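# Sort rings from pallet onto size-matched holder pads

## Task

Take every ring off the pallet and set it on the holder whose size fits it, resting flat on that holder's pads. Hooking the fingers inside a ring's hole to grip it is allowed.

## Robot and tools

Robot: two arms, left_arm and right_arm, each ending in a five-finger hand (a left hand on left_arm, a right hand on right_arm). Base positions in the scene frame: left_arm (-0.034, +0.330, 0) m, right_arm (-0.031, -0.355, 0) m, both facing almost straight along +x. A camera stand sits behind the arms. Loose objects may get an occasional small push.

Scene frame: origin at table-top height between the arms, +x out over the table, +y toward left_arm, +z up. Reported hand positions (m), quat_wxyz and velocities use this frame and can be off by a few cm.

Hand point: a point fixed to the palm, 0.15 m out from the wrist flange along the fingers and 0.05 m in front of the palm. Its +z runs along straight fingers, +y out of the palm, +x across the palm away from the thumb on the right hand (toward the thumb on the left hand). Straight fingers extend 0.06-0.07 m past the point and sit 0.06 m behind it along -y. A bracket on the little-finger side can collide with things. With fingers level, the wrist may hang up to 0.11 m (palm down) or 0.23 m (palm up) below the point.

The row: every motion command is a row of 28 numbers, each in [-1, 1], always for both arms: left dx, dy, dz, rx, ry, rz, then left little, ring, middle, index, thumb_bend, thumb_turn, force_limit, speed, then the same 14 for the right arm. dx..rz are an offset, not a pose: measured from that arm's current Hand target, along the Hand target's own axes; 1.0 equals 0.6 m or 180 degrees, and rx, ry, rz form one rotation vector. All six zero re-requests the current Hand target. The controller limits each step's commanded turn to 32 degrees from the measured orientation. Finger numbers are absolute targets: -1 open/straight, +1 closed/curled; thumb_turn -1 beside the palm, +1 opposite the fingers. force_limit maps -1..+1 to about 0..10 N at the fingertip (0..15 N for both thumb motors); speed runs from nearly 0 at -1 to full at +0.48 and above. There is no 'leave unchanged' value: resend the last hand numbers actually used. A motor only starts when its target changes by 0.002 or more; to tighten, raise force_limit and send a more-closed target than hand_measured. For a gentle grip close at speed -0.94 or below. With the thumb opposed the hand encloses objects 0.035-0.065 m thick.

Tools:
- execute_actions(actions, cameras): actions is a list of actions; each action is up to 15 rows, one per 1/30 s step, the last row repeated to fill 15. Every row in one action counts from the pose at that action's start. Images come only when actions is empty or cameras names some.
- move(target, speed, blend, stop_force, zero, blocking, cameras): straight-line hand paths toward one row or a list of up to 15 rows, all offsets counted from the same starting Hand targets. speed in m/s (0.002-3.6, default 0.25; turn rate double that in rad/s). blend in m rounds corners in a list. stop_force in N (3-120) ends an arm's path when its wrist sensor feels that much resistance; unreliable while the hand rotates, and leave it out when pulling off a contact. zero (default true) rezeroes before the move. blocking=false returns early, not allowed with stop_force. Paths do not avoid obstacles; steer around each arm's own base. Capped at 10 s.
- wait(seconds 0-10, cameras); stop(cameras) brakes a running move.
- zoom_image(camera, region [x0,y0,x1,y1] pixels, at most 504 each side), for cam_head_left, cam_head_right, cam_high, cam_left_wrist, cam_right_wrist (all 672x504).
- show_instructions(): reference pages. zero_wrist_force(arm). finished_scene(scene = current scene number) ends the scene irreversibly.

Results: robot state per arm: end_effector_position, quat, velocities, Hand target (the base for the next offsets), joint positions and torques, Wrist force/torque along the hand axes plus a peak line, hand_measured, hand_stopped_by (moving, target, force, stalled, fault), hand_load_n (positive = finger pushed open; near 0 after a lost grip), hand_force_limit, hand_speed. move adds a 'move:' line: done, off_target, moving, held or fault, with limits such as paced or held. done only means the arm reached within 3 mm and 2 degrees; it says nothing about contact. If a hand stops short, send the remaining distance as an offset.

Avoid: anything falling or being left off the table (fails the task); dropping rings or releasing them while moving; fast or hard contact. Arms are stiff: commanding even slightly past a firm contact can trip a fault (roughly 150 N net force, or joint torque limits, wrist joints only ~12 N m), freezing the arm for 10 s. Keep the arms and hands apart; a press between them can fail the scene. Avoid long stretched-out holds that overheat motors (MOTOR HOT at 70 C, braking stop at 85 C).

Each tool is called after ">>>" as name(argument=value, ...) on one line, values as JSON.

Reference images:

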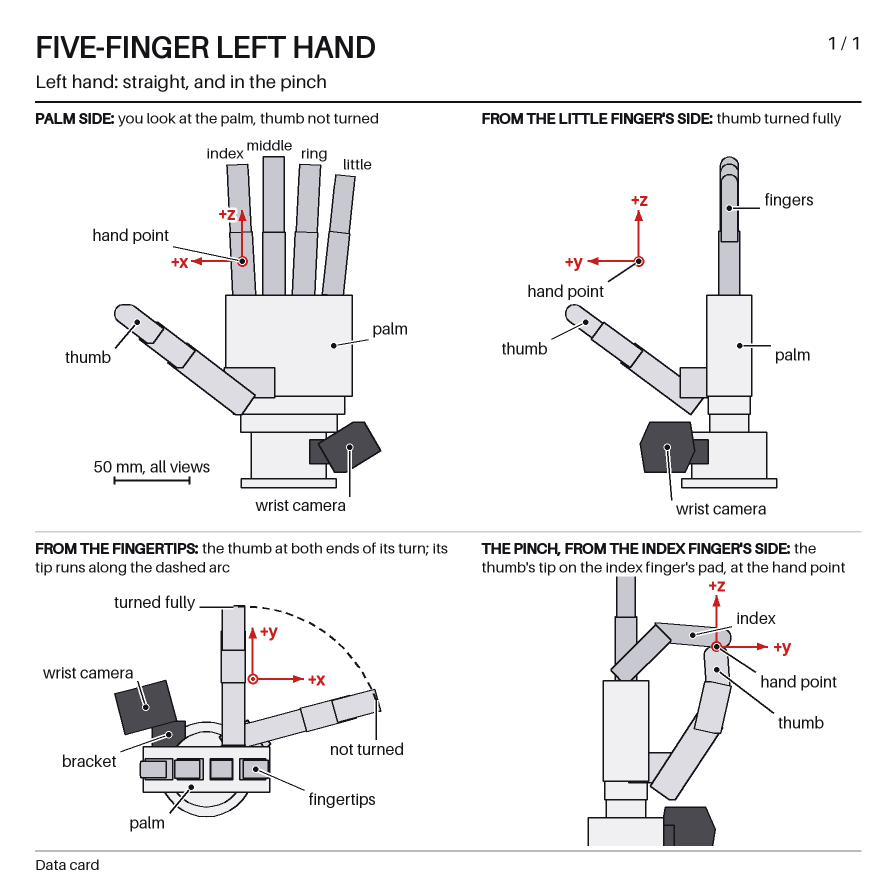

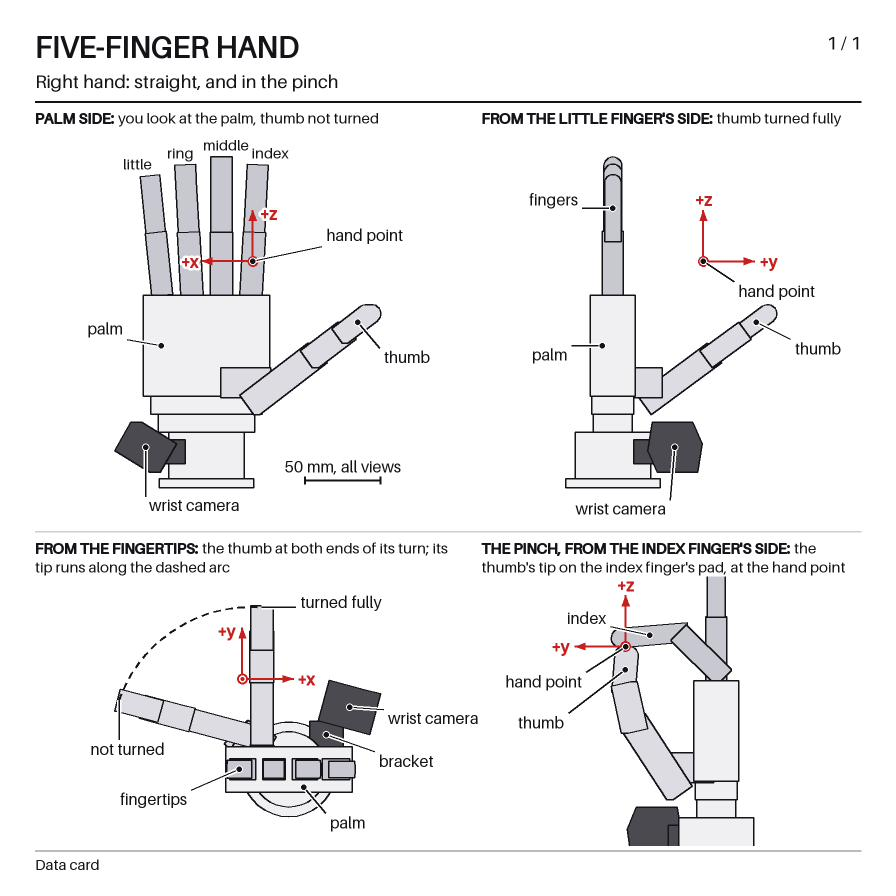

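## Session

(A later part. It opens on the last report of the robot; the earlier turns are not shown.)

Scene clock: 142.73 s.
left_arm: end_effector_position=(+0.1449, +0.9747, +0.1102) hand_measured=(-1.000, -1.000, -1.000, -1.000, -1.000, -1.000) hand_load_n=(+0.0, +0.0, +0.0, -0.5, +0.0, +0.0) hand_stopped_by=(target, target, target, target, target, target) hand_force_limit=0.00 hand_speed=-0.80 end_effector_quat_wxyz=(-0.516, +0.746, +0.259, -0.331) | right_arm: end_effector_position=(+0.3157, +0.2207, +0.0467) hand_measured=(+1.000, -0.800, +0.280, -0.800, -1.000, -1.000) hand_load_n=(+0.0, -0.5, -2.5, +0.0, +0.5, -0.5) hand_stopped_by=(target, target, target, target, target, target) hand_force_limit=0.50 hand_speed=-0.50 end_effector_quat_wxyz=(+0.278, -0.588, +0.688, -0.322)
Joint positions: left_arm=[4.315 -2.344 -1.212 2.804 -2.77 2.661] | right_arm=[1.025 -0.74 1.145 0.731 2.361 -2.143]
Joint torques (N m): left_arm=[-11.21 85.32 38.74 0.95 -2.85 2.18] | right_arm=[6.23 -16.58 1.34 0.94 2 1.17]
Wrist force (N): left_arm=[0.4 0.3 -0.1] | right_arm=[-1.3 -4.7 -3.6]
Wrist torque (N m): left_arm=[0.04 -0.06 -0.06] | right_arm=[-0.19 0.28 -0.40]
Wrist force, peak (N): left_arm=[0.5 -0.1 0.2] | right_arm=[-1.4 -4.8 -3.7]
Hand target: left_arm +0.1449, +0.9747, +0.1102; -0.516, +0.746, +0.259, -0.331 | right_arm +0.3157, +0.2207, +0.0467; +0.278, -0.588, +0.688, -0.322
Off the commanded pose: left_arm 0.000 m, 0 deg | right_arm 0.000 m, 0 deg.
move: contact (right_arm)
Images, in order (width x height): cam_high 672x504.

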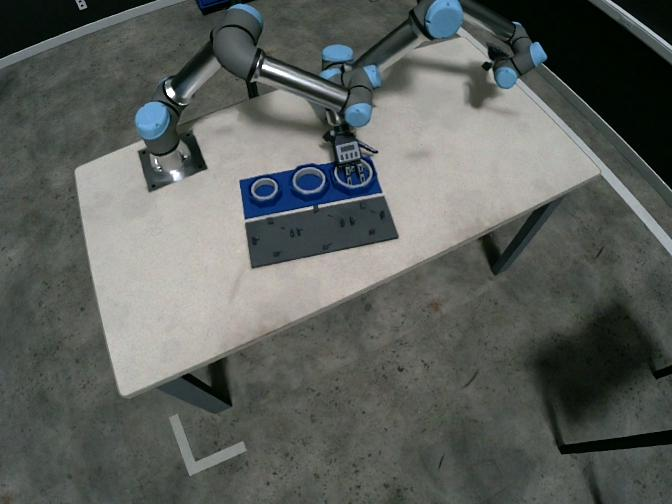

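>>> move(target=[0,0,0,0,0,0,-1,-1,-1,-1,-1,-1,0,-0.8,0,-0.0026,-0.0022,0,0,0,1,-0.8,0.28,-0.8,-1,-1,0.5,-0.5], speed=0.03)

>>> execute_actions(actions=[[[0,0,0,0,0,0,-1,-1,-1,-1,-1,-1,0,-0.8,0,0,0,0,0,0,1,-0.85,0.8,-0.85,-1,-1,0.5,-0.85]],[[0,0,0,0,0,0,-1,-1,-1,-1,-1,-1,0,-0.8,0,0,0,0,0,0,1,-0.85,0.8,-0.85,-1,-1,0.5,-0.85]]])

Scene clock: 151.57 s.
left_arm: end_effector_position=(+0.1449, +0.9747, +0.1102) hand_measured=(-1.000, -1.000, -1.000, -1.000, -1.000, -1.000) hand_load_n=(+0.0, +0.0, +0.0, -0.5, +0.0, +0.0) hand_stopped_by=(target, target, target, target, target, target) hand_force_limit=0.00 hand_speed=-0.80 end_effector_quat_wxyz=(-0.516, +0.746, +0.259, -0.331) | right_arm: end_effector_position=(+0.3157, +0.2206, +0.0485) hand_measured=(+1.000, -0.800, +0.280, -0.800, -1.000, -1.000) hand_load_n=(+0.0, -0.5, +0.0, +0.0, +0.0, -0.5) hand_stopped_by=(target, target, target, target, target, target) hand_force_limit=0.50 hand_speed=-0.50 end_effector_quat_wxyz=(+0.278, -0.588, +0.688, -0.322)
Joint positions: left_arm=[4.315 -2.344 -1.212 2.804 -2.77 2.661] | right_arm=[1.025 -0.742 1.144 0.735 2.361 -2.143]
Joint torques (N m): left_arm=[-10.26 84.98 38.4 0.71 -2.73 2.01] | right_arm=[7.03 -79.9 -38.24 3.33 2.13 0.96]
Wrist force (N): left_arm=[0.3 0.0 -0.1] | right_arm=[-2.0 1.9 0.4]
Wrist torque (N m): left_arm=[0.00 -0.04 -0.06] | right_arm=[-0.09 0.21 -0.26]
Wrist force, peak (N): left_arm=[0.5 -0.2 -0.3] | right_arm=[-4.2 -5.5 -3.2]
Hand target: left_arm +0.1449, +0.9747, +0.1102; -0.516, +0.746, +0.259, -0.331 | right_arm +0.3157, +0.2206, +0.0485; +0.278, -0.588, +0.688, -0.322 (last step not sent: back at the drive's target)
Off the commanded pose: left_arm 0.000 m, 0 deg | right_arm 0.000 m, 0 deg.
move: held (right_arm; a check stopped the path); limits=held
pose unreachable (right arm): on one or more control steps of this call, first in action 0 (counted from 0), this arm could not follow its commanded pose, so it was not sent that pose on those steps. On the call's last step it was still not sent that pose. It may still have moved: this result reports where it is.
cause: moving toward the commanded pose would bring a part of the arm too close to another arm (a part of this arm just beyond joint 5 (wrist 2) and a part of the left arm just beyond its joint 2 (shoulder lift), 4 mm apart when this arm was first held).

Scene clock: 152.77 s.
left_arm: end_effector_position=(+0.1449, +0.9747, +0.1102) hand_measured=(-1.000, -1.000, -1.000, -1.000, -1.000, -1.000) hand_load_n=(+0.0, +0.0, +0.0, +0.0, +0.0, +0.0) hand_stopped_by=(target, target, target, target, target, target) hand_force_limit=0.00 hand_speed=-0.80 end_effector_quat_wxyz=(-0.516, +0.746, +0.259, -0.331) | right_arm: end_effector_position=(+0.3157, +0.2206, +0.0485) hand_measured=(+1.000, -0.850, +0.470, -0.850, -1.000, -1.000) hand_load_n=(+0.0, -5.5, +9.0, -2.5, +0.0, +0.0) hand_stopped_by=(target, target, force, target, target, target) hand_force_limit=0.50 hand_speed=-0.85 end_effector_quat_wxyz=(+0.278, -0.588, +0.688, -0.322)
Joint positions: left_arm=[4.315 -2.344 -1.212 2.804 -2.77 2.661] | right_arm=[1.025 -0.742 1.144 0.735 2.361 -2.143]
Joint torques (N m): left_arm=[-10.4 84.74 38.46 0.75 -2.75 1.8] | right_arm=[6.55 -78.03 -36.57 2.15 2.19 0.95]
Wrist force (N): left_arm=[0.4 -0.1 0.0] | right_arm=[-1.9 3.2 0.7]
Wrist torque (N m): left_arm=[-0.02 -0.05 -0.05] | right_arm=[0.09 0.20 -0.22]
Wrist force, peak (N): left_arm=[0.5 0.0 -0.5] | right_arm=[-2.0 3.5 0.8]
Hand target: left_arm +0.1449, +0.9747, +0.1102; -0.516, +0.746, +0.259, -0.331 | right_arm +0.3157, +0.2206, +0.0485; +0.278, -0.588, +0.688, -0.322 (last step not sent: back at the drive's target)
Off the commanded pose: left_arm 0.000 m, 0 deg | right_arm 0.000 m, 0 deg.
Step readings (end_effector_position of left_arm | right_arm):
0: (+0.1449, +0.9747, +0.1102) | (+0.3157, +0.2206, +0.0485)
1: (+0.1449, +0.9747, +0.1102) | (+0.3157, +0.2206, +0.0485) HELD (not all sent) right_arm
2: (+0.1449, +0.9747, +0.1102) | (+0.3157, +0.2206, +0.0485) HELD (not all sent) right_arm
4: (+0.1449, +0.9747, +0.1102) | (+0.3157, +0.2206, +0.0485) HELD (not all sent) right_arm
8: (+0.1449, +0.9747, +0.1102) | (+0.3157, +0.2206, +0.0485) HELD (not all sent) right_arm
15: (+0.1449, +0.9747, +0.1102) | (+0.3157, +0.2206, +0.0485) HELD (not all sent) right_arm
16: (+0.1449, +0.9747, +0.1102) | (+0.3157, +0.2206, +0.0485) HELD (not all sent) right_arm
17: (+0.1449, +0.9747, +0.1102) | (+0.3157, +0.2206, +0.0485) HELD (not all sent) right_arm
19: (+0.1449, +0.9747, +0.1102) | (+0.3157, +0.2206, +0.0485) HELD (not all sent) right_arm
23: (+0.1449, +0.9747, +0.1102) | (+0.3157, +0.2206, +0.0485) HELD (not all sent) right_arm
30: (+0.1449, +0.9747, +0.1102) | (+0.3157, +0.2206, +0.0485) HELD (not all sent) right_arm
HELD (not all sent) right_arm: steps 1 to 30.
pose unreachable (right arm): on one or more control steps of this call, first in action 0 (counted from 0), this arm could not follow its commanded pose, so it was not sent that pose on those steps. On the call's last step it was still not sent that pose. It may still have moved: this result reports where it is.
cause: moving toward the commanded pose would bring a part of the arm too close to another arm (a part of this arm just beyond joint 5 (wrist 2) and a part of the left arm just beyond its joint 2 (shoulder lift), 4 mm apart when this arm was first held).

>>> move(target=[-0.1487,-0.1142,-0.0346,0.1788,0.7425,0.195,-1,-1,-1,-1,-1,-1,0,-0.8,0,0,0,0,0,0,1,-0.85,0.8,-0.85,-1,-1,0.5,-0.85], speed=0.3, cameras=["cam_high","cam_head_left"])

Scene clock: 178.40 s.
left_arm: end_effector_position=(+0.0999, +0.9202, +0.1999) hand_measured=(-1.000, -1.000, -1.000, -1.000, -1.000, -1.000) hand_load_n=(+0.0, +0.0, +0.0, +0.0, +0.0, -0.5) hand_stopped_by=(target, target, target, target, target, target) hand_force_limit=0.00 hand_speed=-0.80 end_effector_quat_wxyz=(+0.482, -0.488, +0.621, -0.380) end_effector_velocity=(+0.000, +0.000, +0.001) end_effector_angular_velocity=(+0.003, +0.001, -0.003) | right_arm: end_effector_position=(+0.3157, +0.2206, +0.0485) hand_measured=(+1.000, -0.850, +0.470, -0.850, -1.000, -1.000) hand_load_n=(+0.0, -6.0, +8.5, -2.5, +0.0, +0.0) hand_stopped_by=(target, target, force, target, target, target) hand_force_limit=0.50 hand_speed=-0.85 end_effector_quat_wxyz=(+0.278, -0.588, +0.688, -0.322)
Joint positions: left_arm=[5.075 -2.42 -1.256 1.146 -0.444 5.955] | right_arm=[1.025 -0.742 1.144 0.735 2.361 -2.143]
Joint velocities: left_arm=[0 0.002 0 -0.004 -0.003 0.006] | right_arm=[within noise]
Joint torques (N m): left_arm=[9.57 85.37 -3.46 -4.45 -0.79 2.36] | right_arm=[6.64 -64.61 -27.72 -0.17 1.98 0.66]
Wrist force (N): left_arm=[0.3 0.0 -0.2] | right_arm=[-1.9 3.2 0.8]
Wrist torque (N m): left_arm=[-0.03 -0.05 -0.03] | right_arm=[0.09 0.20 -0.22]
Wrist force, peak (N): left_arm=[-1.5 1.6 -1.3] | right_arm=[-1.9 3.6 0.9]
Hand target: left_arm +0.0999, +0.9201, +0.2001; +0.482, -0.488, +0.621, -0.380 | right_arm +0.3157, +0.2206, +0.0485; +0.278, -0.588, +0.688, -0.322
Off the commanded pose: left_arm 0.000 m, 0 deg | right_arm 0.000 m, 0 deg.
held back during your reply time or a wait (right arm), on 6 control steps: a part of the arm was too close to another arm, or the arm's last command would have brought one too close.
move: done
Images, in order (width x height): cam_head_left 672x504, cam_high 672x504.

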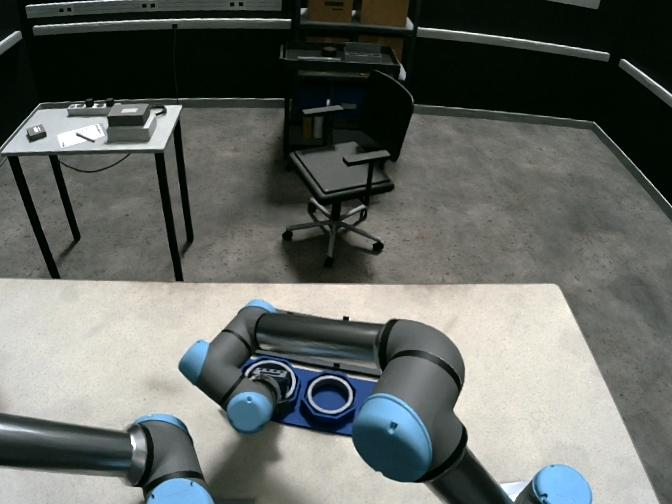

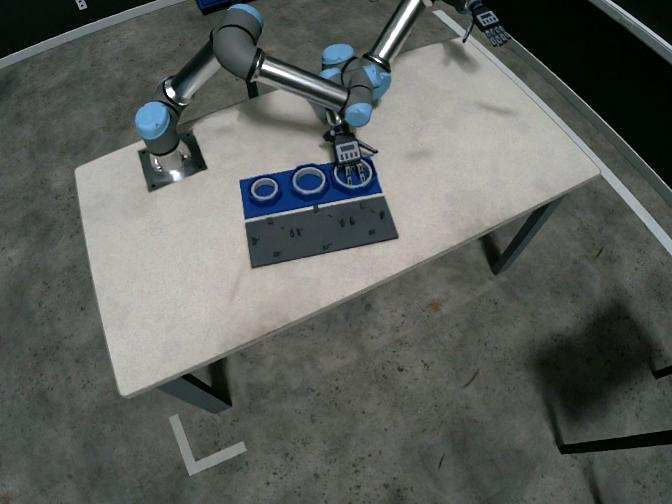

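>>> move(target=[0.2148,-0.1765,-0.065,0,0,0,-1,-1,-1,-1,-1,-1,0,-0.8,0,0,0,0,0,0,1,-0.85,0.8,-0.85,-1,-1,0.5,-0.85], speed=0.15)

>>> execute_actions(actions=[[[0,0,0,0,0,0,-1,-1,-1,-1,-1,-1,0,-0.8,0,0,0,0,0,0,1,-1,0.8,-1,-1,-1,0.5,-0.5]],[[0,0,0,0,0,0,-1,-1,-1,-1,-1,-1,0,-0.8,0,0,0,0,0,0,1,-1,0.8,-1,-1,-1,0.5,-0.5]]], cameras=["cam_high"])

>>> zoom_image(camera="cam_high", region=[326, 146, 386, 206])

Scene clock: 203.07 s.
left_arm: end_effector_position=(+0.0797, +0.7701, +0.2803) hand_measured=(-1.000, -1.000, -1.000, -1.000, -1.000, -1.000) hand_load_n=(+0.0, +0.0, +0.0, +0.0, +0.0, -0.5) hand_stopped_by=(target, target, target, target, target, target) hand_force_limit=0.00 hand_speed=-0.80 end_effector_quat_wxyz=(+0.482, -0.488, +0.621, -0.380) | right_arm: end_effector_position=(+0.3157, +0.2206, +0.0485) hand_measured=(+1.000, -0.850, +0.470, -0.850, -1.000, -1.000) hand_load_n=(+0.0, -5.5, +8.5, -2.5, +0.0, +0.0) hand_stopped_by=(target, target, force, target, target, target) hand_force_limit=0.50 hand_speed=-0.85 end_effector_quat_wxyz=(+0.278, -0.588, +0.688, -0.322)
Joint positions: left_arm=[5.233 -2.006 -1.766 1.097 -0.581 6.121] | right_arm=[1.025 -0.742 1.144 0.735 2.361 -2.143]
Joint torques (N m): left_arm=[-4.05 24.69 21.72 0.74 0.13 -1.64] | right_arm=[7.12 -55.6 -22.7 -0.09 1.88 0.43]
Wrist force (N): left_arm=[0.0 0.3 -0.5] | right_arm=[-1.9 3.2 1.1]
Wrist torque (N m): left_arm=[0.05 -0.01 -0.05] | right_arm=[0.08 0.20 -0.22]
Wrist force, peak (N): left_arm=[-0.9 1.6 -0.4] | right_arm=[-2.0 3.4 1.0]
Hand target: left_arm +0.0797, +0.7701, +0.2803; +0.482, -0.488, +0.621, -0.380 | right_arm +0.3157, +0.2206, +0.0485; +0.278, -0.588, +0.688, -0.322
Off the commanded pose: left_arm 0.000 m, 0 deg | right_arm 0.000 m, 0 deg.
move: done

Scene clock: 204.27 s.
left_arm: end_effector_position=(+0.0797, +0.7701, +0.2803) hand_measured=(-1.000, -1.000, -1.000, -1.000, -1.000, -1.000) hand_load_n=(+0.0, +0.0, +0.0, +0.0, +0.0, +0.0) hand_stopped_by=(target, target, target, target, target, target) hand_force_limit=0.00 hand_speed=-0.80 end_effector_quat_wxyz=(+0.482, -0.488, +0.621, -0.380) | right_arm: end_effector_position=(+0.3157, +0.2206, +0.0485) hand_measured=(+1.000, -0.876, +0.470, -0.900, -1.000, -1.000) hand_load_n=(+0.0, -10.0, +17.0, -13.0, +0.0, +0.0) hand_stopped_by=(target, stalled, force, stalled, target, target) hand_force_limit=0.50 hand_speed=-0.50 end_effector_quat_wxyz=(+0.278, -0.588, +0.688, -0.322)
Joint positions: left_arm=[5.233 -2.006 -1.766 1.097 -0.581 6.121] | right_arm=[1.025 -0.742 1.144 0.735 2.361 -2.143]
Joint torques (N m): left_arm=[-10.6 9.56 2.11 0.92 -0.8 0.76] | right_arm=[6.1 -53.26 -20.85 0.49 2.02 0.44]
Wrist force (N): left_arm=[0.1 0.4 -0.4] | right_arm=[-1.8 4.9 3.1]
Wrist torque (N m): left_arm=[0.06 -0.02 -0.05] | right_arm=[-0.22 0.19 -0.24]
Wrist force, peak (N): left_arm=[0.1 0.7 -0.5] | right_arm=[-1.6 5.7 2.8]
Hand target: left_arm +0.0797, +0.7701, +0.2803; +0.482, -0.488, +0.621, -0.380 | right_arm +0.3157, +0.2206, +0.0485; +0.278, -0.588, +0.688, -0.322
Off the commanded pose: left_arm 0.000 m, 0 deg | right_arm 0.000 m, 0 deg.
Step readings (end_effector_position of left_arm | right_arm):
0: (+0.0797, +0.7701, +0.2803) | (+0.3157, +0.2206, +0.0485)
1: (+0.0797, +0.7701, +0.2803) | (+0.3157, +0.2206, +0.0485)
2: (+0.0797, +0.7701, +0.2803) | (+0.3157, +0.2206, +0.0485)
4: (+0.0797, +0.7701, +0.2803) | (+0.3157, +0.2206, +0.0485)
8: (+0.0797, +0.7701, +0.2803) | (+0.3157, +0.2206, +0.0485)
15: (+0.0797, +0.7701, +0.2803) | (+0.3157, +0.2206, +0.0485)
16: (+0.0797, +0.7701, +0.2803) | (+0.3157, +0.2206, +0.0485)
17: (+0.0797, +0.7701, +0.2803) | (+0.3157, +0.2206, +0.0485)
19: (+0.0797, +0.7701, +0.2803) | (+0.3157, +0.2206, +0.0485)
23: (+0.0797, +0.7701, +0.2803) | (+0.3157, +0.2206, +0.0485)
30: (+0.0797, +0.7701, +0.2803) | (+0.3157, +0.2206, +0.0485)
Images, in order (width x height): cam_high 672x504.

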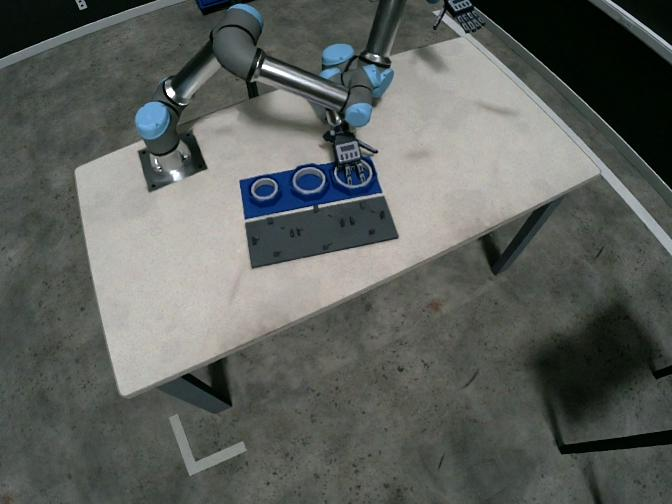

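Scaled by 8.400.

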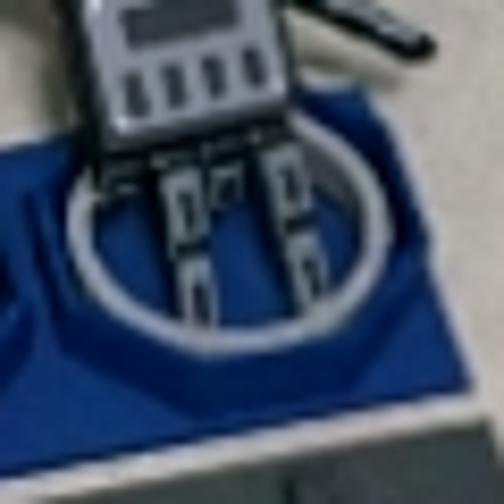

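>>> move(target=[0,0,0,0,0,0,-1,-1,-1,-1,-1,-1,0,-0.8,0,-0.0255,-0.0214,0,0,0,1,-1,0.8,-1,-1,-1,0.5,-0.5], speed=0.03, cameras=["cam_high","cam_right_wrist"])

>>> zoom_image(camera="cam_high", region=[326, 146, 386, 206])

Scene clock: 208.10 s.
left_arm: end_effector_position=(+0.0797, +0.7701, +0.2803) hand_measured=(-1.000, -1.000, -1.000, -1.000, -1.000, -1.000) hand_load_n=(+0.0, +0.0, +0.0, +0.0, +0.0, -0.5) hand_stopped_by=(target, target, target, target, target, target) hand_force_limit=0.00 hand_speed=-0.80 end_effector_quat_wxyz=(+0.482, -0.488, +0.621, -0.380) | right_arm: end_effector_position=(+0.3156, +0.2207, +0.0688) hand_measured=(+1.000, -0.876, +0.470, -0.900, -1.000, -1.000) hand_load_n=(+0.0, -10.5, +17.5, -13.0, +0.0, +0.0) hand_stopped_by=(target, stalled, force, stalled, target, target) hand_force_limit=0.50 hand_speed=-0.50 end_effector_quat_wxyz=(+0.278, -0.588, +0.688, -0.322) end_effector_velocity=(+0.001, +0.002, +0.000) end_effector_angular_velocity=(+0.007, -0.004, +0.000)
Joint positions: left_arm=[5.233 -2.006 -1.766 1.097 -0.581 6.121] | right_arm=[1.025 -0.762 1.125 0.774 2.361 -2.143]
Joint velocities: left_arm=[within noise] | right_arm=[0 0 0 -0.008 0 0.001]
Joint torques (N m): left_arm=[-10.67 9.4 -3.14 0.98 -0.65 2.33] | right_arm=[7.08 -54.33 -19.95 0.02 4.46 0.92]
Wrist force (N): left_arm=[0.1 0.5 -0.8] | right_arm=[-1.8 6.3 4.3]
Wrist torque (N m): left_arm=[0.10 -0.04 -0.05] | right_arm=[-0.21 0.10 -0.16]
Wrist force, peak (N): left_arm=[0.2 0.4 -0.9] | right_arm=[-1.5 7.1 4.9]
Hand target: left_arm +0.0797, +0.7701, +0.2803; +0.482, -0.488, +0.621, -0.380 | right_arm +0.3155, +0.2206, +0.0684; +0.278, -0.588, +0.688, -0.322
Off the commanded pose: left_arm 0.000 m, 0 deg | right_arm 0.000 m, 0 deg.
move: done
Images, in order (width x height): cam_high 672x504, cam_right_wrist 672x504.

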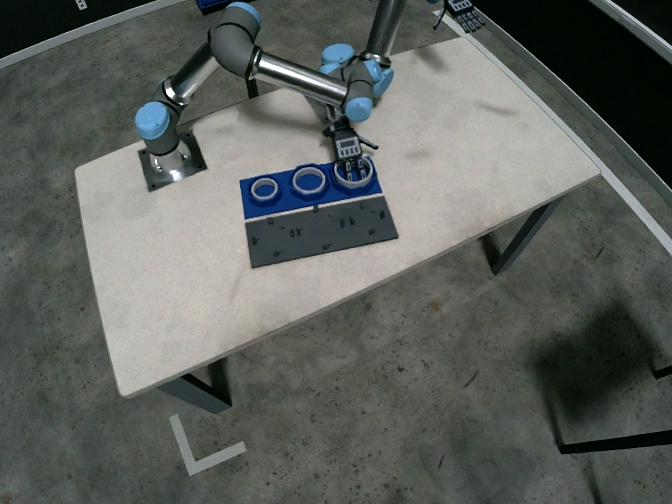

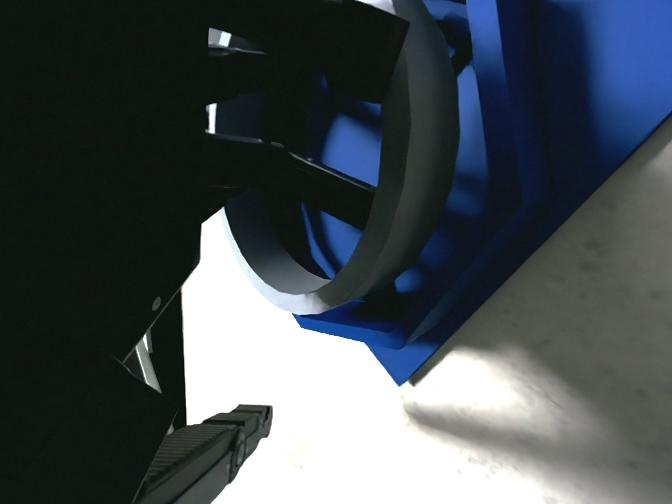

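Scaled by 8.400.

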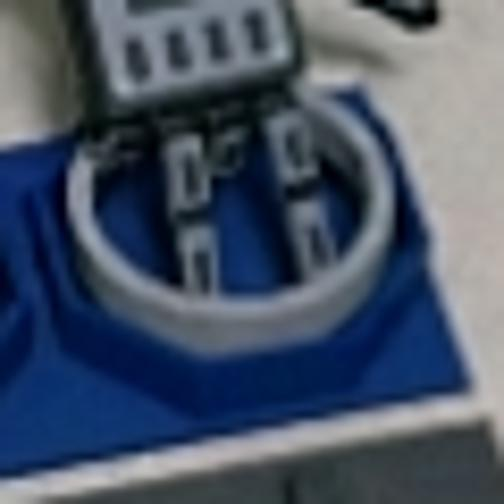

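>>> move(target=[[0,0,0,0,0,0,-1,-1,-1,-1,-1,-1,0,-0.8,0,-0.034,-0.0285,0,0,0,1,-1,0.8,-1,-1,-1,0.5,-0.5],[0,0,0,0,0,0,-1,-1,-1,-1,-1,-1,0,-0.8,0.2492,-0.2082,0.1791,0,0,0,1,-1,0.8,-1,-1,-1,0.5,-0.5]], speed=[0.06,0.12], blend=0.01, cameras=["cam_high","cam_right_wrist"])

>>> zoom_image(camera="cam_high", region=[290, 196, 350, 256])

Scene clock: 218.00 s.
left_arm: end_effector_position=(+0.0797, +0.7701, +0.2803) hand_measured=(-1.000, -1.000, -1.000, -1.000, -1.000, -1.000) hand_load_n=(+0.0, +0.0, +0.0, +0.0, +0.0, +0.0) hand_stopped_by=(target, target, target, target, target, target) hand_force_limit=0.00 hand_speed=-0.80 end_effector_quat_wxyz=(+0.482, -0.488, +0.621, -0.380) | right_arm: end_effector_position=(+0.4527, +0.0476, +0.0956) hand_measured=(+1.000, -0.876, +0.470, -0.898, -1.000, -1.000) hand_load_n=(+0.0, -10.0, +17.5, -12.0, +0.0, +0.0) hand_stopped_by=(target, stalled, force, stalled, target, target) hand_force_limit=0.50 hand_speed=-0.50 end_effector_quat_wxyz=(+0.278, -0.588, +0.688, -0.322)
Joint positions: left_arm=[5.233 -2.006 -1.766 1.097 -0.581 6.121] | right_arm=[0.617 -1.044 1.473 0.427 2.136 -2.583]
Joint torques (N m): left_arm=[-10.66 9.39 -3.55 0.9 -0.74 2.35] | right_arm=[-5.82 -11.24 -44.31 0.63 2.35 -1.09]
Wrist force (N): left_arm=[0.1 0.5 -0.4] | right_arm=[-1.6 6.2 4.2]
Wrist torque (N m): left_arm=[0.09 -0.02 -0.05] | right_arm=[-0.21 0.12 -0.07]
Wrist force, peak (N): left_arm=[0.5 0.2 -0.9] | right_arm=[-4.4 10.2 0.5]
Hand target: left_arm +0.0797, +0.7701, +0.2803; +0.482, -0.488, +0.621, -0.380 | right_arm +0.4529, +0.0476, +0.0954; +0.278, -0.588, +0.688, -0.322
Off the commanded pose: left_arm 0.000 m, 0 deg | right_arm 0.000 m, 0 deg.
move: done
Images, in order (width x height): cam_high 672x504, cam_right_wrist 672x504.

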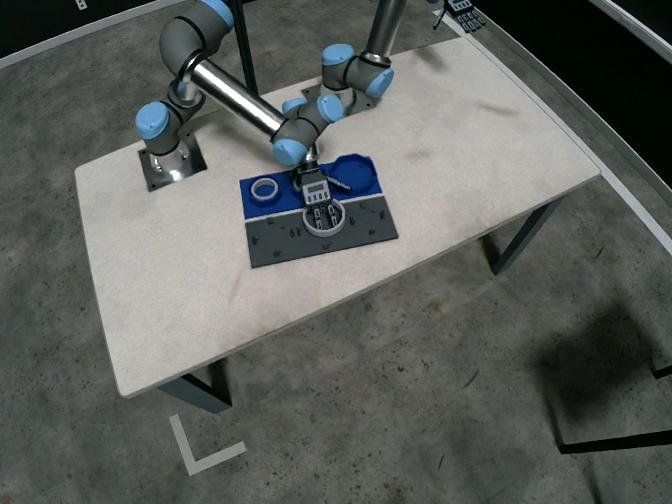

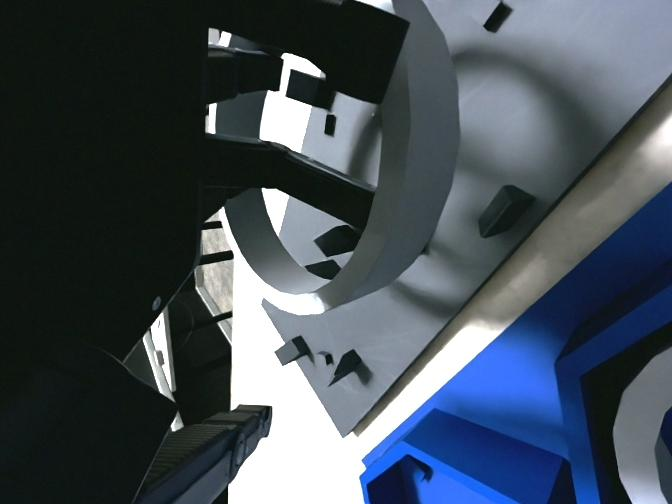

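Scaled by 8.400.

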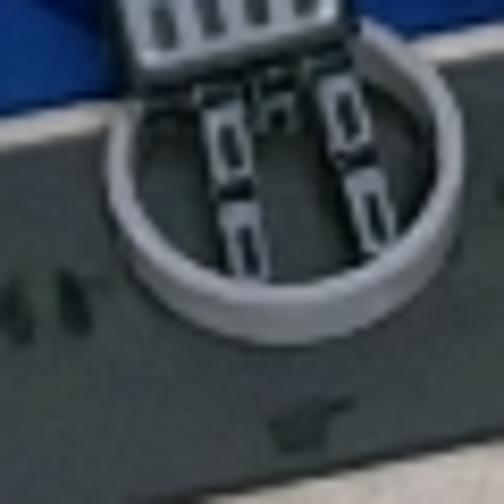

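>>> move(target=[0,0,0,0,0,0,-1,-1,-1,-1,-1,-1,0,-0.8,0.0217,0.0118,0.0316,0,0,0,1,-1,0.8,-1,-1,-1,0.5,-0.5], speed=0.06, cameras=["cam_high","cam_right_wrist"])

>>> zoom_image(camera="cam_high", region=[290, 196, 350, 256])

>>> zoom_image(camera="cam_right_wrist", region=[200, 0, 600, 400])

Scene clock: 227.90 s.
left_arm: end_effector_position=(+0.0797, +0.7701, +0.2803) hand_measured=(-1.000, -1.000, -1.000, -1.000, -1.000, -1.000) hand_load_n=(+0.0, +0.0, +0.0, +0.0, -0.5, +0.0) hand_stopped_by=(target, target, target, target, target, target) hand_force_limit=0.00 hand_speed=-0.80 end_effector_quat_wxyz=(+0.482, -0.488, +0.621, -0.380) | right_arm: end_effector_position=(+0.4606, +0.0331, +0.0775) hand_measured=(+1.000, -0.876, +0.470, -0.898, -1.000, -1.000) hand_load_n=(+0.0, -10.5, +17.5, -12.5, +0.0, +0.0) hand_stopped_by=(target, stalled, force, stalled, target, target) hand_force_limit=0.50 hand_speed=-0.50 end_effector_quat_wxyz=(+0.278, -0.588, +0.688, -0.322)
Joint positions: left_arm=[5.233 -2.006 -1.766 1.097 -0.581 6.121] | right_arm=[0.584 -1.042 1.517 0.367 2.113 -2.613]
Joint torques (N m): left_arm=[-10.11 9.75 -2.92 0.82 -0.71 2.41] | right_arm=[7.33 -23.78 -43.24 1.74 4.14 0.97]
Wrist force (N): left_arm=[0.1 0.3 -0.4] | right_arm=[-1.5 6.3 4.1]
Wrist torque (N m): left_arm=[0.05 -0.02 -0.05] | right_arm=[-0.19 0.11 -0.06]
Wrist force, peak (N): left_arm=[0.1 0.5 -0.9] | right_arm=[-3.3 7.3 3.0]
Hand target: left_arm +0.0797, +0.7701, +0.2803; +0.482, -0.488, +0.621, -0.380 | right_arm +0.4608, +0.0332, +0.0778; +0.278, -0.588, +0.688, -0.322
Off the commanded pose: left_arm 0.000 m, 0 deg | right_arm 0.000 m, 0 deg.
move: done
Images, in order (width x height): cam_high 672x504, cam_right_wrist 672x504.

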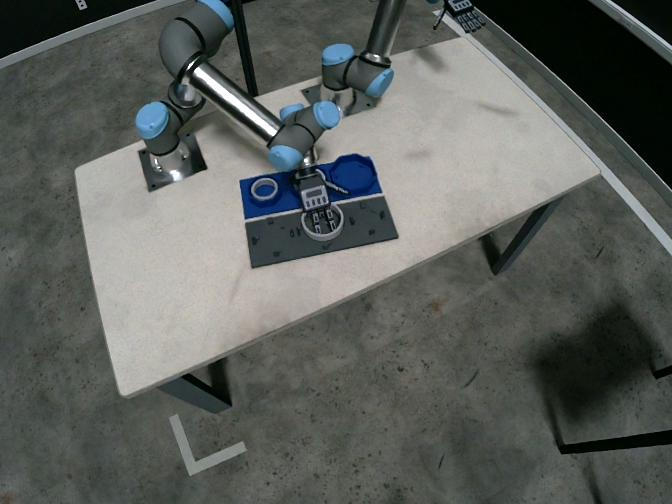

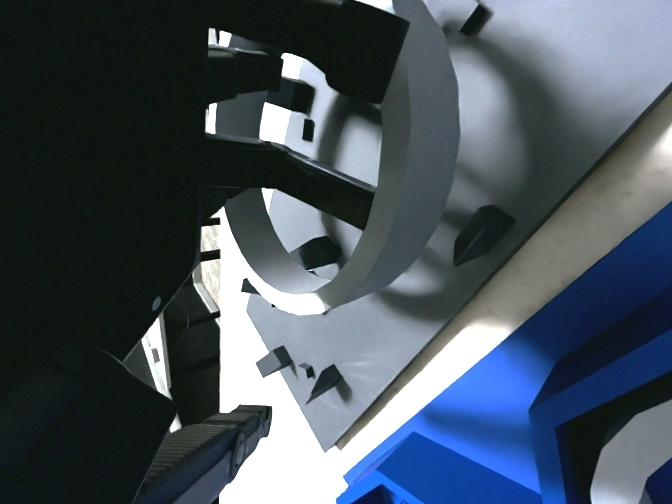

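Scaled by 8.400.

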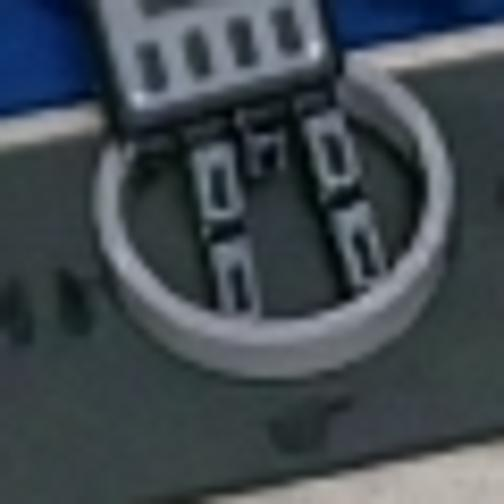

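Scaled by 1.260.

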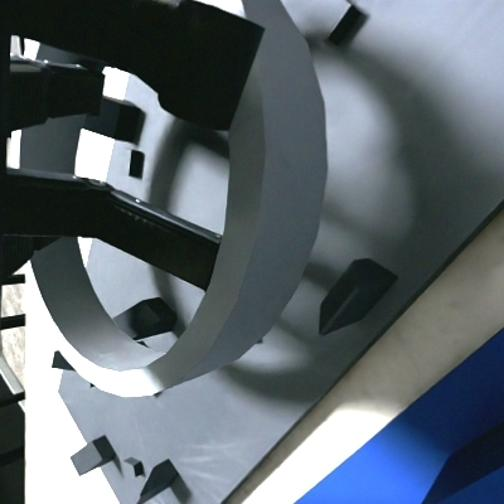

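>>> move(target=[0,0,0,0,0,0,-1,-1,-1,-1,-1,-1,0,-0.8,0.01335,-0.0078,0.0093,0,0,0,1,-1,0.8,-1,-1,-1,0.5,-0.5], speed=0.05, cameras=["cam_high","cam_right_wrist"])

>>> zoom_image(camera="cam_high", region=[290, 196, 350, 246])

>>> zoom_image(camera="cam_right_wrist", region=[240, 20, 520, 300])

Scene clock: 248.00 s.
left_arm: end_effector_position=(+0.0797, +0.7701, +0.2803) hand_measured=(-1.000, -1.000, -1.000, -1.000, -1.000, -1.000) hand_load_n=(+0.0, +0.0, +0.0, +0.0, +0.0, +0.0) hand_stopped_by=(target, target, target, target, target, target) hand_force_limit=0.00 hand_speed=-0.80 end_effector_quat_wxyz=(+0.482, -0.488, +0.621, -0.380) | right_arm: end_effector_position=(+0.4668, +0.0241, +0.0778) hand_measured=(+1.000, -0.876, +0.470, -0.898, -1.000, -1.000) hand_load_n=(+0.0, -10.5, +17.5, -12.5, +0.0, +0.0) hand_stopped_by=(target, stalled, force, stalled, target, target) hand_force_limit=0.50 hand_speed=-0.50 end_effector_quat_wxyz=(+0.278, -0.588, +0.688, -0.322) end_effector_velocity=(-0.002, +0.003, +0.000) end_effector_angular_velocity=(+0.004, +0.000, +0.001)
Joint positions: left_arm=[5.233 -2.006 -1.766 1.097 -0.581 6.121] | right_arm=[0.562 -1.05 1.528 0.354 2.098 -2.632]
Joint velocities: left_arm=[within noise] | right_arm=[0.005 0 -0.001 0.002 0 0.006]
Joint torques (N m): left_arm=[-9.92 8.47 -3.35 0.62 -0.61 2.41] | right_arm=[6.83 -59.56 -14.22 1.5 2.69 0.96]
Wrist force (N): left_arm=[0.0 0.4 -0.5] | right_arm=[-1.4 6.3 4.3]
Wrist torque (N m): left_arm=[0.07 -0.02 -0.05] | right_arm=[-0.19 0.10 -0.06]
Wrist force, peak (N): left_arm=[0.3 0.3 -0.9] | right_arm=[-2.4 7.0 3.4]
Hand target: left_arm +0.0797, +0.7701, +0.2803; +0.482, -0.488, +0.621, -0.380 | right_arm +0.4668, +0.0242, +0.0778; +0.278, -0.588, +0.688, -0.322
Off the commanded pose: left_arm 0.000 m, 0 deg | right_arm 0.000 m, 0 deg.
move: done
Images, in order (width x height): cam_high 672x504, cam_right_wrist 672x504.

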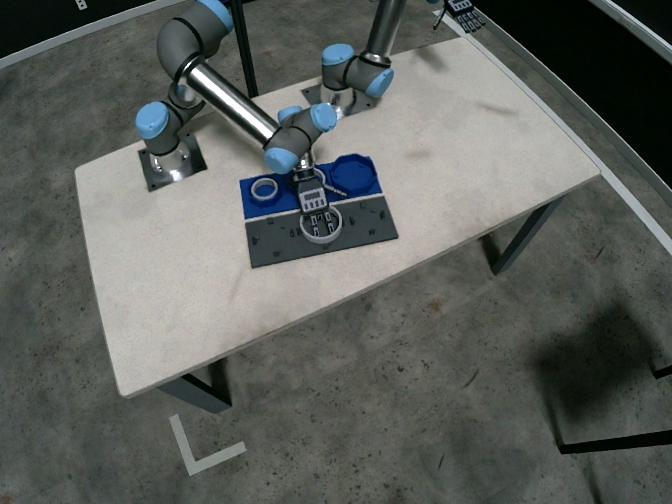

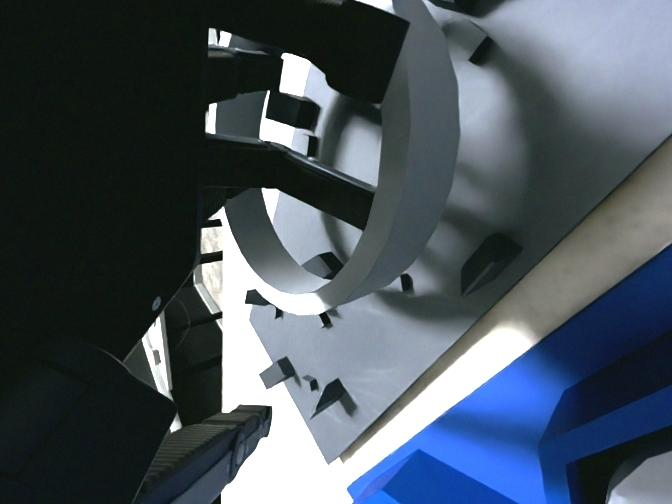

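Scaled by 8.400.

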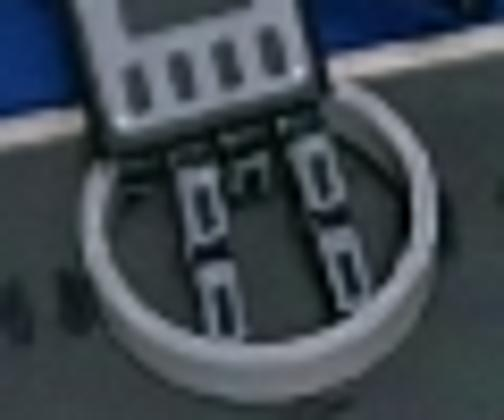

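Scaled by 1.800.

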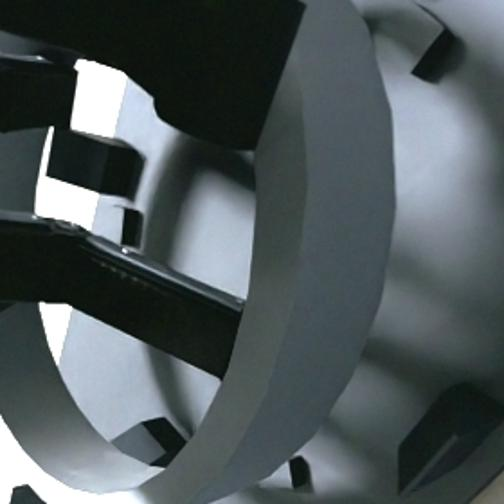

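>>> move(target=[0,0,0,0,0,0,-1,-1,-1,-1,-1,-1,0,-0.8,0,0.01698,0.01425,0,0,0,1,-1,0.8,-1,-1,-1,0.5,-0.5], speed=0.025, stop_force=5, cameras=["cam_high","cam_right_wrist"])

>>> zoom_image(camera="cam_right_wrist", region=[240, 20, 520, 300])

>>> zoom_image(camera="cam_high", region=[290, 196, 350, 246])

Scene clock: 254.53 s.
left_arm: end_effector_position=(+0.0797, +0.7701, +0.2803) hand_measured=(-1.000, -1.000, -1.000, -1.000, -1.000, -1.000) hand_load_n=(+0.0, +0.0, +0.0, +0.0, +0.0, +0.0) hand_stopped_by=(target, target, target, target, target, target) hand_force_limit=0.00 hand_speed=-0.80 end_effector_quat_wxyz=(+0.482, -0.488, +0.621, -0.380) | right_arm: end_effector_position=(+0.4668, +0.0242, +0.0652) hand_measured=(+1.000, -0.876, +0.470, -0.898, -1.000, -1.000) hand_load_n=(+0.0, -10.5, +17.5, -12.5, +0.0, +0.0) hand_stopped_by=(target, stalled, force, stalled, target, target) hand_force_limit=0.50 hand_speed=-0.50 end_effector_quat_wxyz=(+0.278, -0.588, +0.688, -0.322)
Joint positions: left_arm=[5.233 -2.006 -1.766 1.097 -0.581 6.121] | right_arm=[0.562 -1.036 1.541 0.326 2.099 -2.632]
Joint torques (N m): left_arm=[-10.14 9.78 -3.8 0.66 -0.6 2.24] | right_arm=[5.34 -72.93 -42.32 -0.97 3.11 0.78]
Wrist force (N): left_arm=[0.0 0.5 -0.6] | right_arm=[-1.8 6.0 4.0]
Wrist torque (N m): left_arm=[0.10 -0.01 -0.06] | right_arm=[-0.21 0.17 -0.09]
Wrist force, peak (N): left_arm=[0.0 0.1 -0.9] | right_arm=[-1.8 6.5 4.3]
Hand target: left_arm +0.0797, +0.7701, +0.2803; +0.482, -0.488, +0.621, -0.380 | right_arm +0.4668, +0.0242, +0.0652; +0.278, -0.588, +0.688, -0.322 (not the last commanded pose)
Off the commanded pose: left_arm 0.000 m, 0 deg | right_arm 0.001 m, 0 deg.
move: contact (right_arm)
Images, in order (width x height): cam_high 672x504, cam_right_wrist 672x504.

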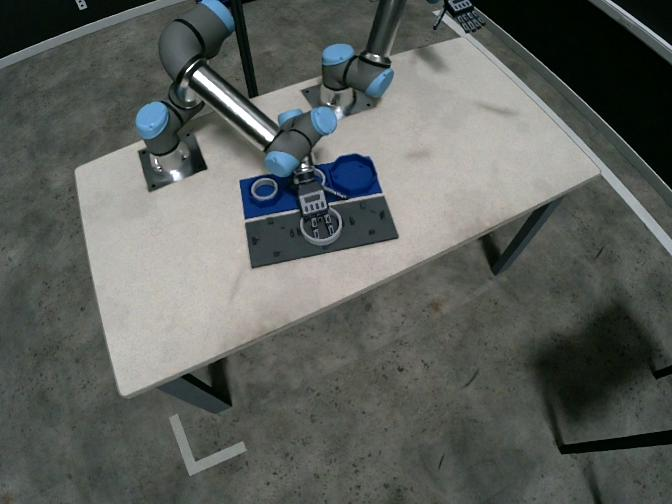

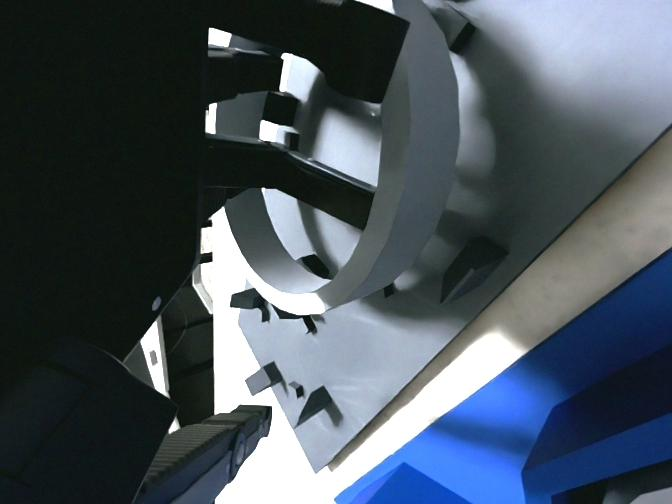

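Scaled by 1.800.

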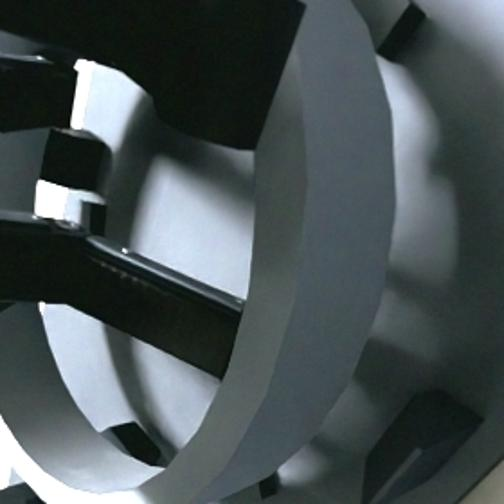

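Scaled by 8.400.

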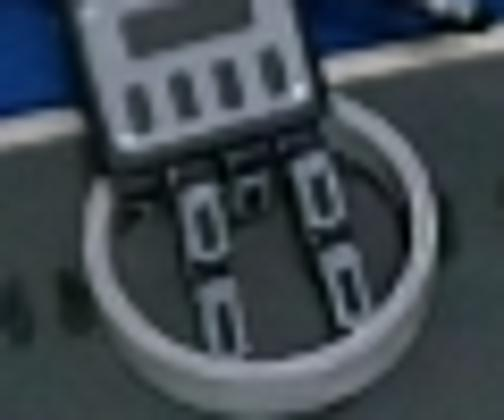

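>>> move(target=[0,0,0,0,0,0,-1,-1,-1,-1,-1,-1,0,-0.8,0,0.00958,0.00804,0,0,0,1,-1,0.8,-1,-1,-1,0.5,-0.5], speed=0.02, stop_force=4, cameras=["cam_high","cam_right_wrist"])

>>> zoom_image(camera="cam_right_wrist", region=[240, 20, 520, 300])

>>> zoom_image(camera="cam_high", region=[290, 196, 350, 246])

Scene clock: 261.70 s.
left_arm: end_effector_position=(+0.0797, +0.7701, +0.2803) hand_measured=(-1.000, -1.000, -1.000, -1.000, -1.000, -1.000) hand_load_n=(+0.0, +0.0, +0.0, +0.0, +0.0, -0.5) hand_stopped_by=(target, target, target, target, target, target) hand_force_limit=0.00 hand_speed=-0.80 end_effector_quat_wxyz=(+0.482, -0.488, +0.621, -0.380) | right_arm: end_effector_position=(+0.4672, +0.0244, +0.0645) hand_measured=(+1.000, -0.876, +0.470, -0.898, -1.000, -1.000) hand_load_n=(+0.0, -10.5, +16.5, -13.0, +0.0, +0.0) hand_stopped_by=(target, stalled, force, stalled, target, target) hand_force_limit=0.50 hand_speed=-0.50 end_effector_quat_wxyz=(+0.278, -0.587, +0.688, -0.322)
Joint positions: left_arm=[5.233 -2.006 -1.766 1.097 -0.581 6.121] | right_arm=[0.562 -1.035 1.542 0.323 2.099 -2.632]
Joint torques (N m): left_arm=[-9.64 9.29 -3.83 0.67 -0.66 2.35] | right_arm=[5.03 -73.34 -43.83 -1.11 3.12 0.76]
Wrist force (N): left_arm=[0.1 0.3 -0.7] | right_arm=[-2.2 7.5 2.4]
Wrist torque (N m): left_arm=[0.07 -0.03 -0.05] | right_arm=[-0.18 0.17 -0.07]
Wrist force, peak (N): left_arm=[-0.1 0.4 -0.9] | right_arm=[-2.1 7.8 2.4]
Hand target: left_arm +0.0797, +0.7701, +0.2803; +0.482, -0.488, +0.621, -0.380 | right_arm +0.4672, +0.0244, +0.0645; +0.278, -0.587, +0.688, -0.322 (not the last commanded pose)
Off the commanded pose: left_arm 0.000 m, 0 deg | right_arm 0.007 m, 0 deg.
move: contact (right_arm)
Images, in order (width x height): cam_high 672x504, cam_right_wrist 672x504.

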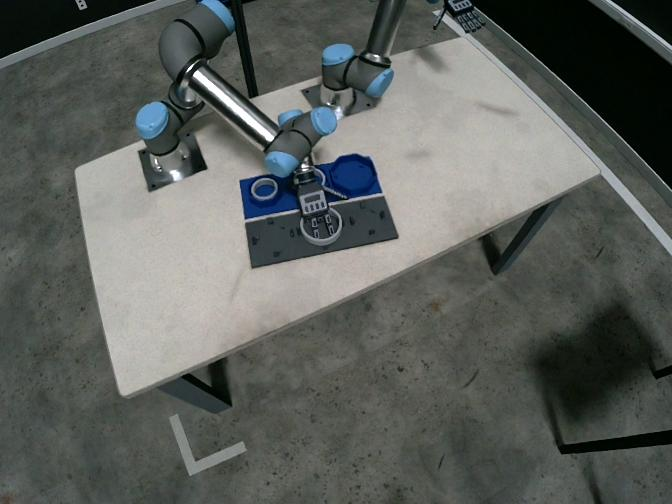

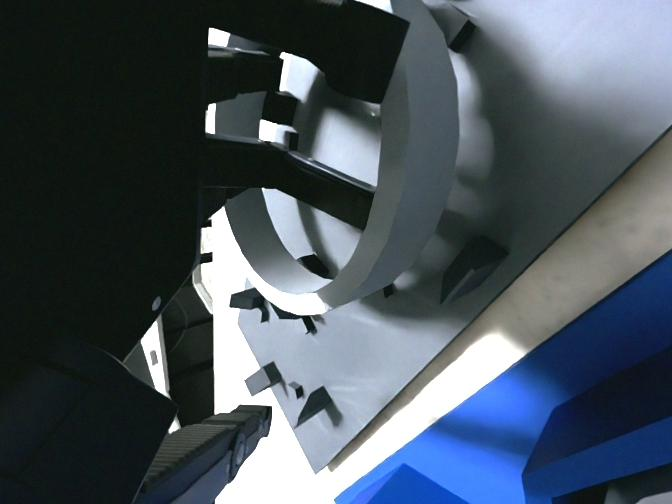

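Scaled by 1.800.

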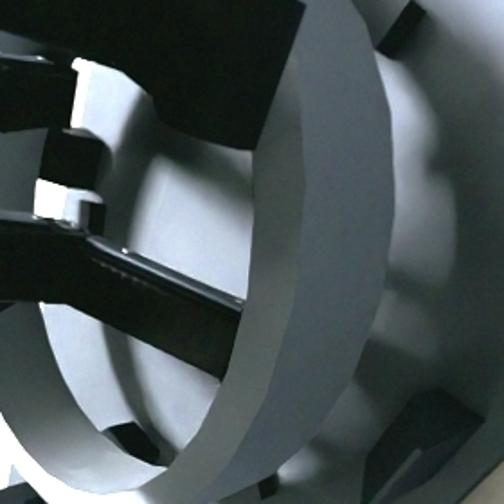

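Scaled by 8.400.

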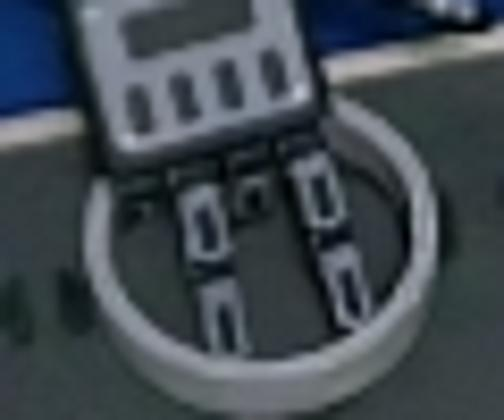

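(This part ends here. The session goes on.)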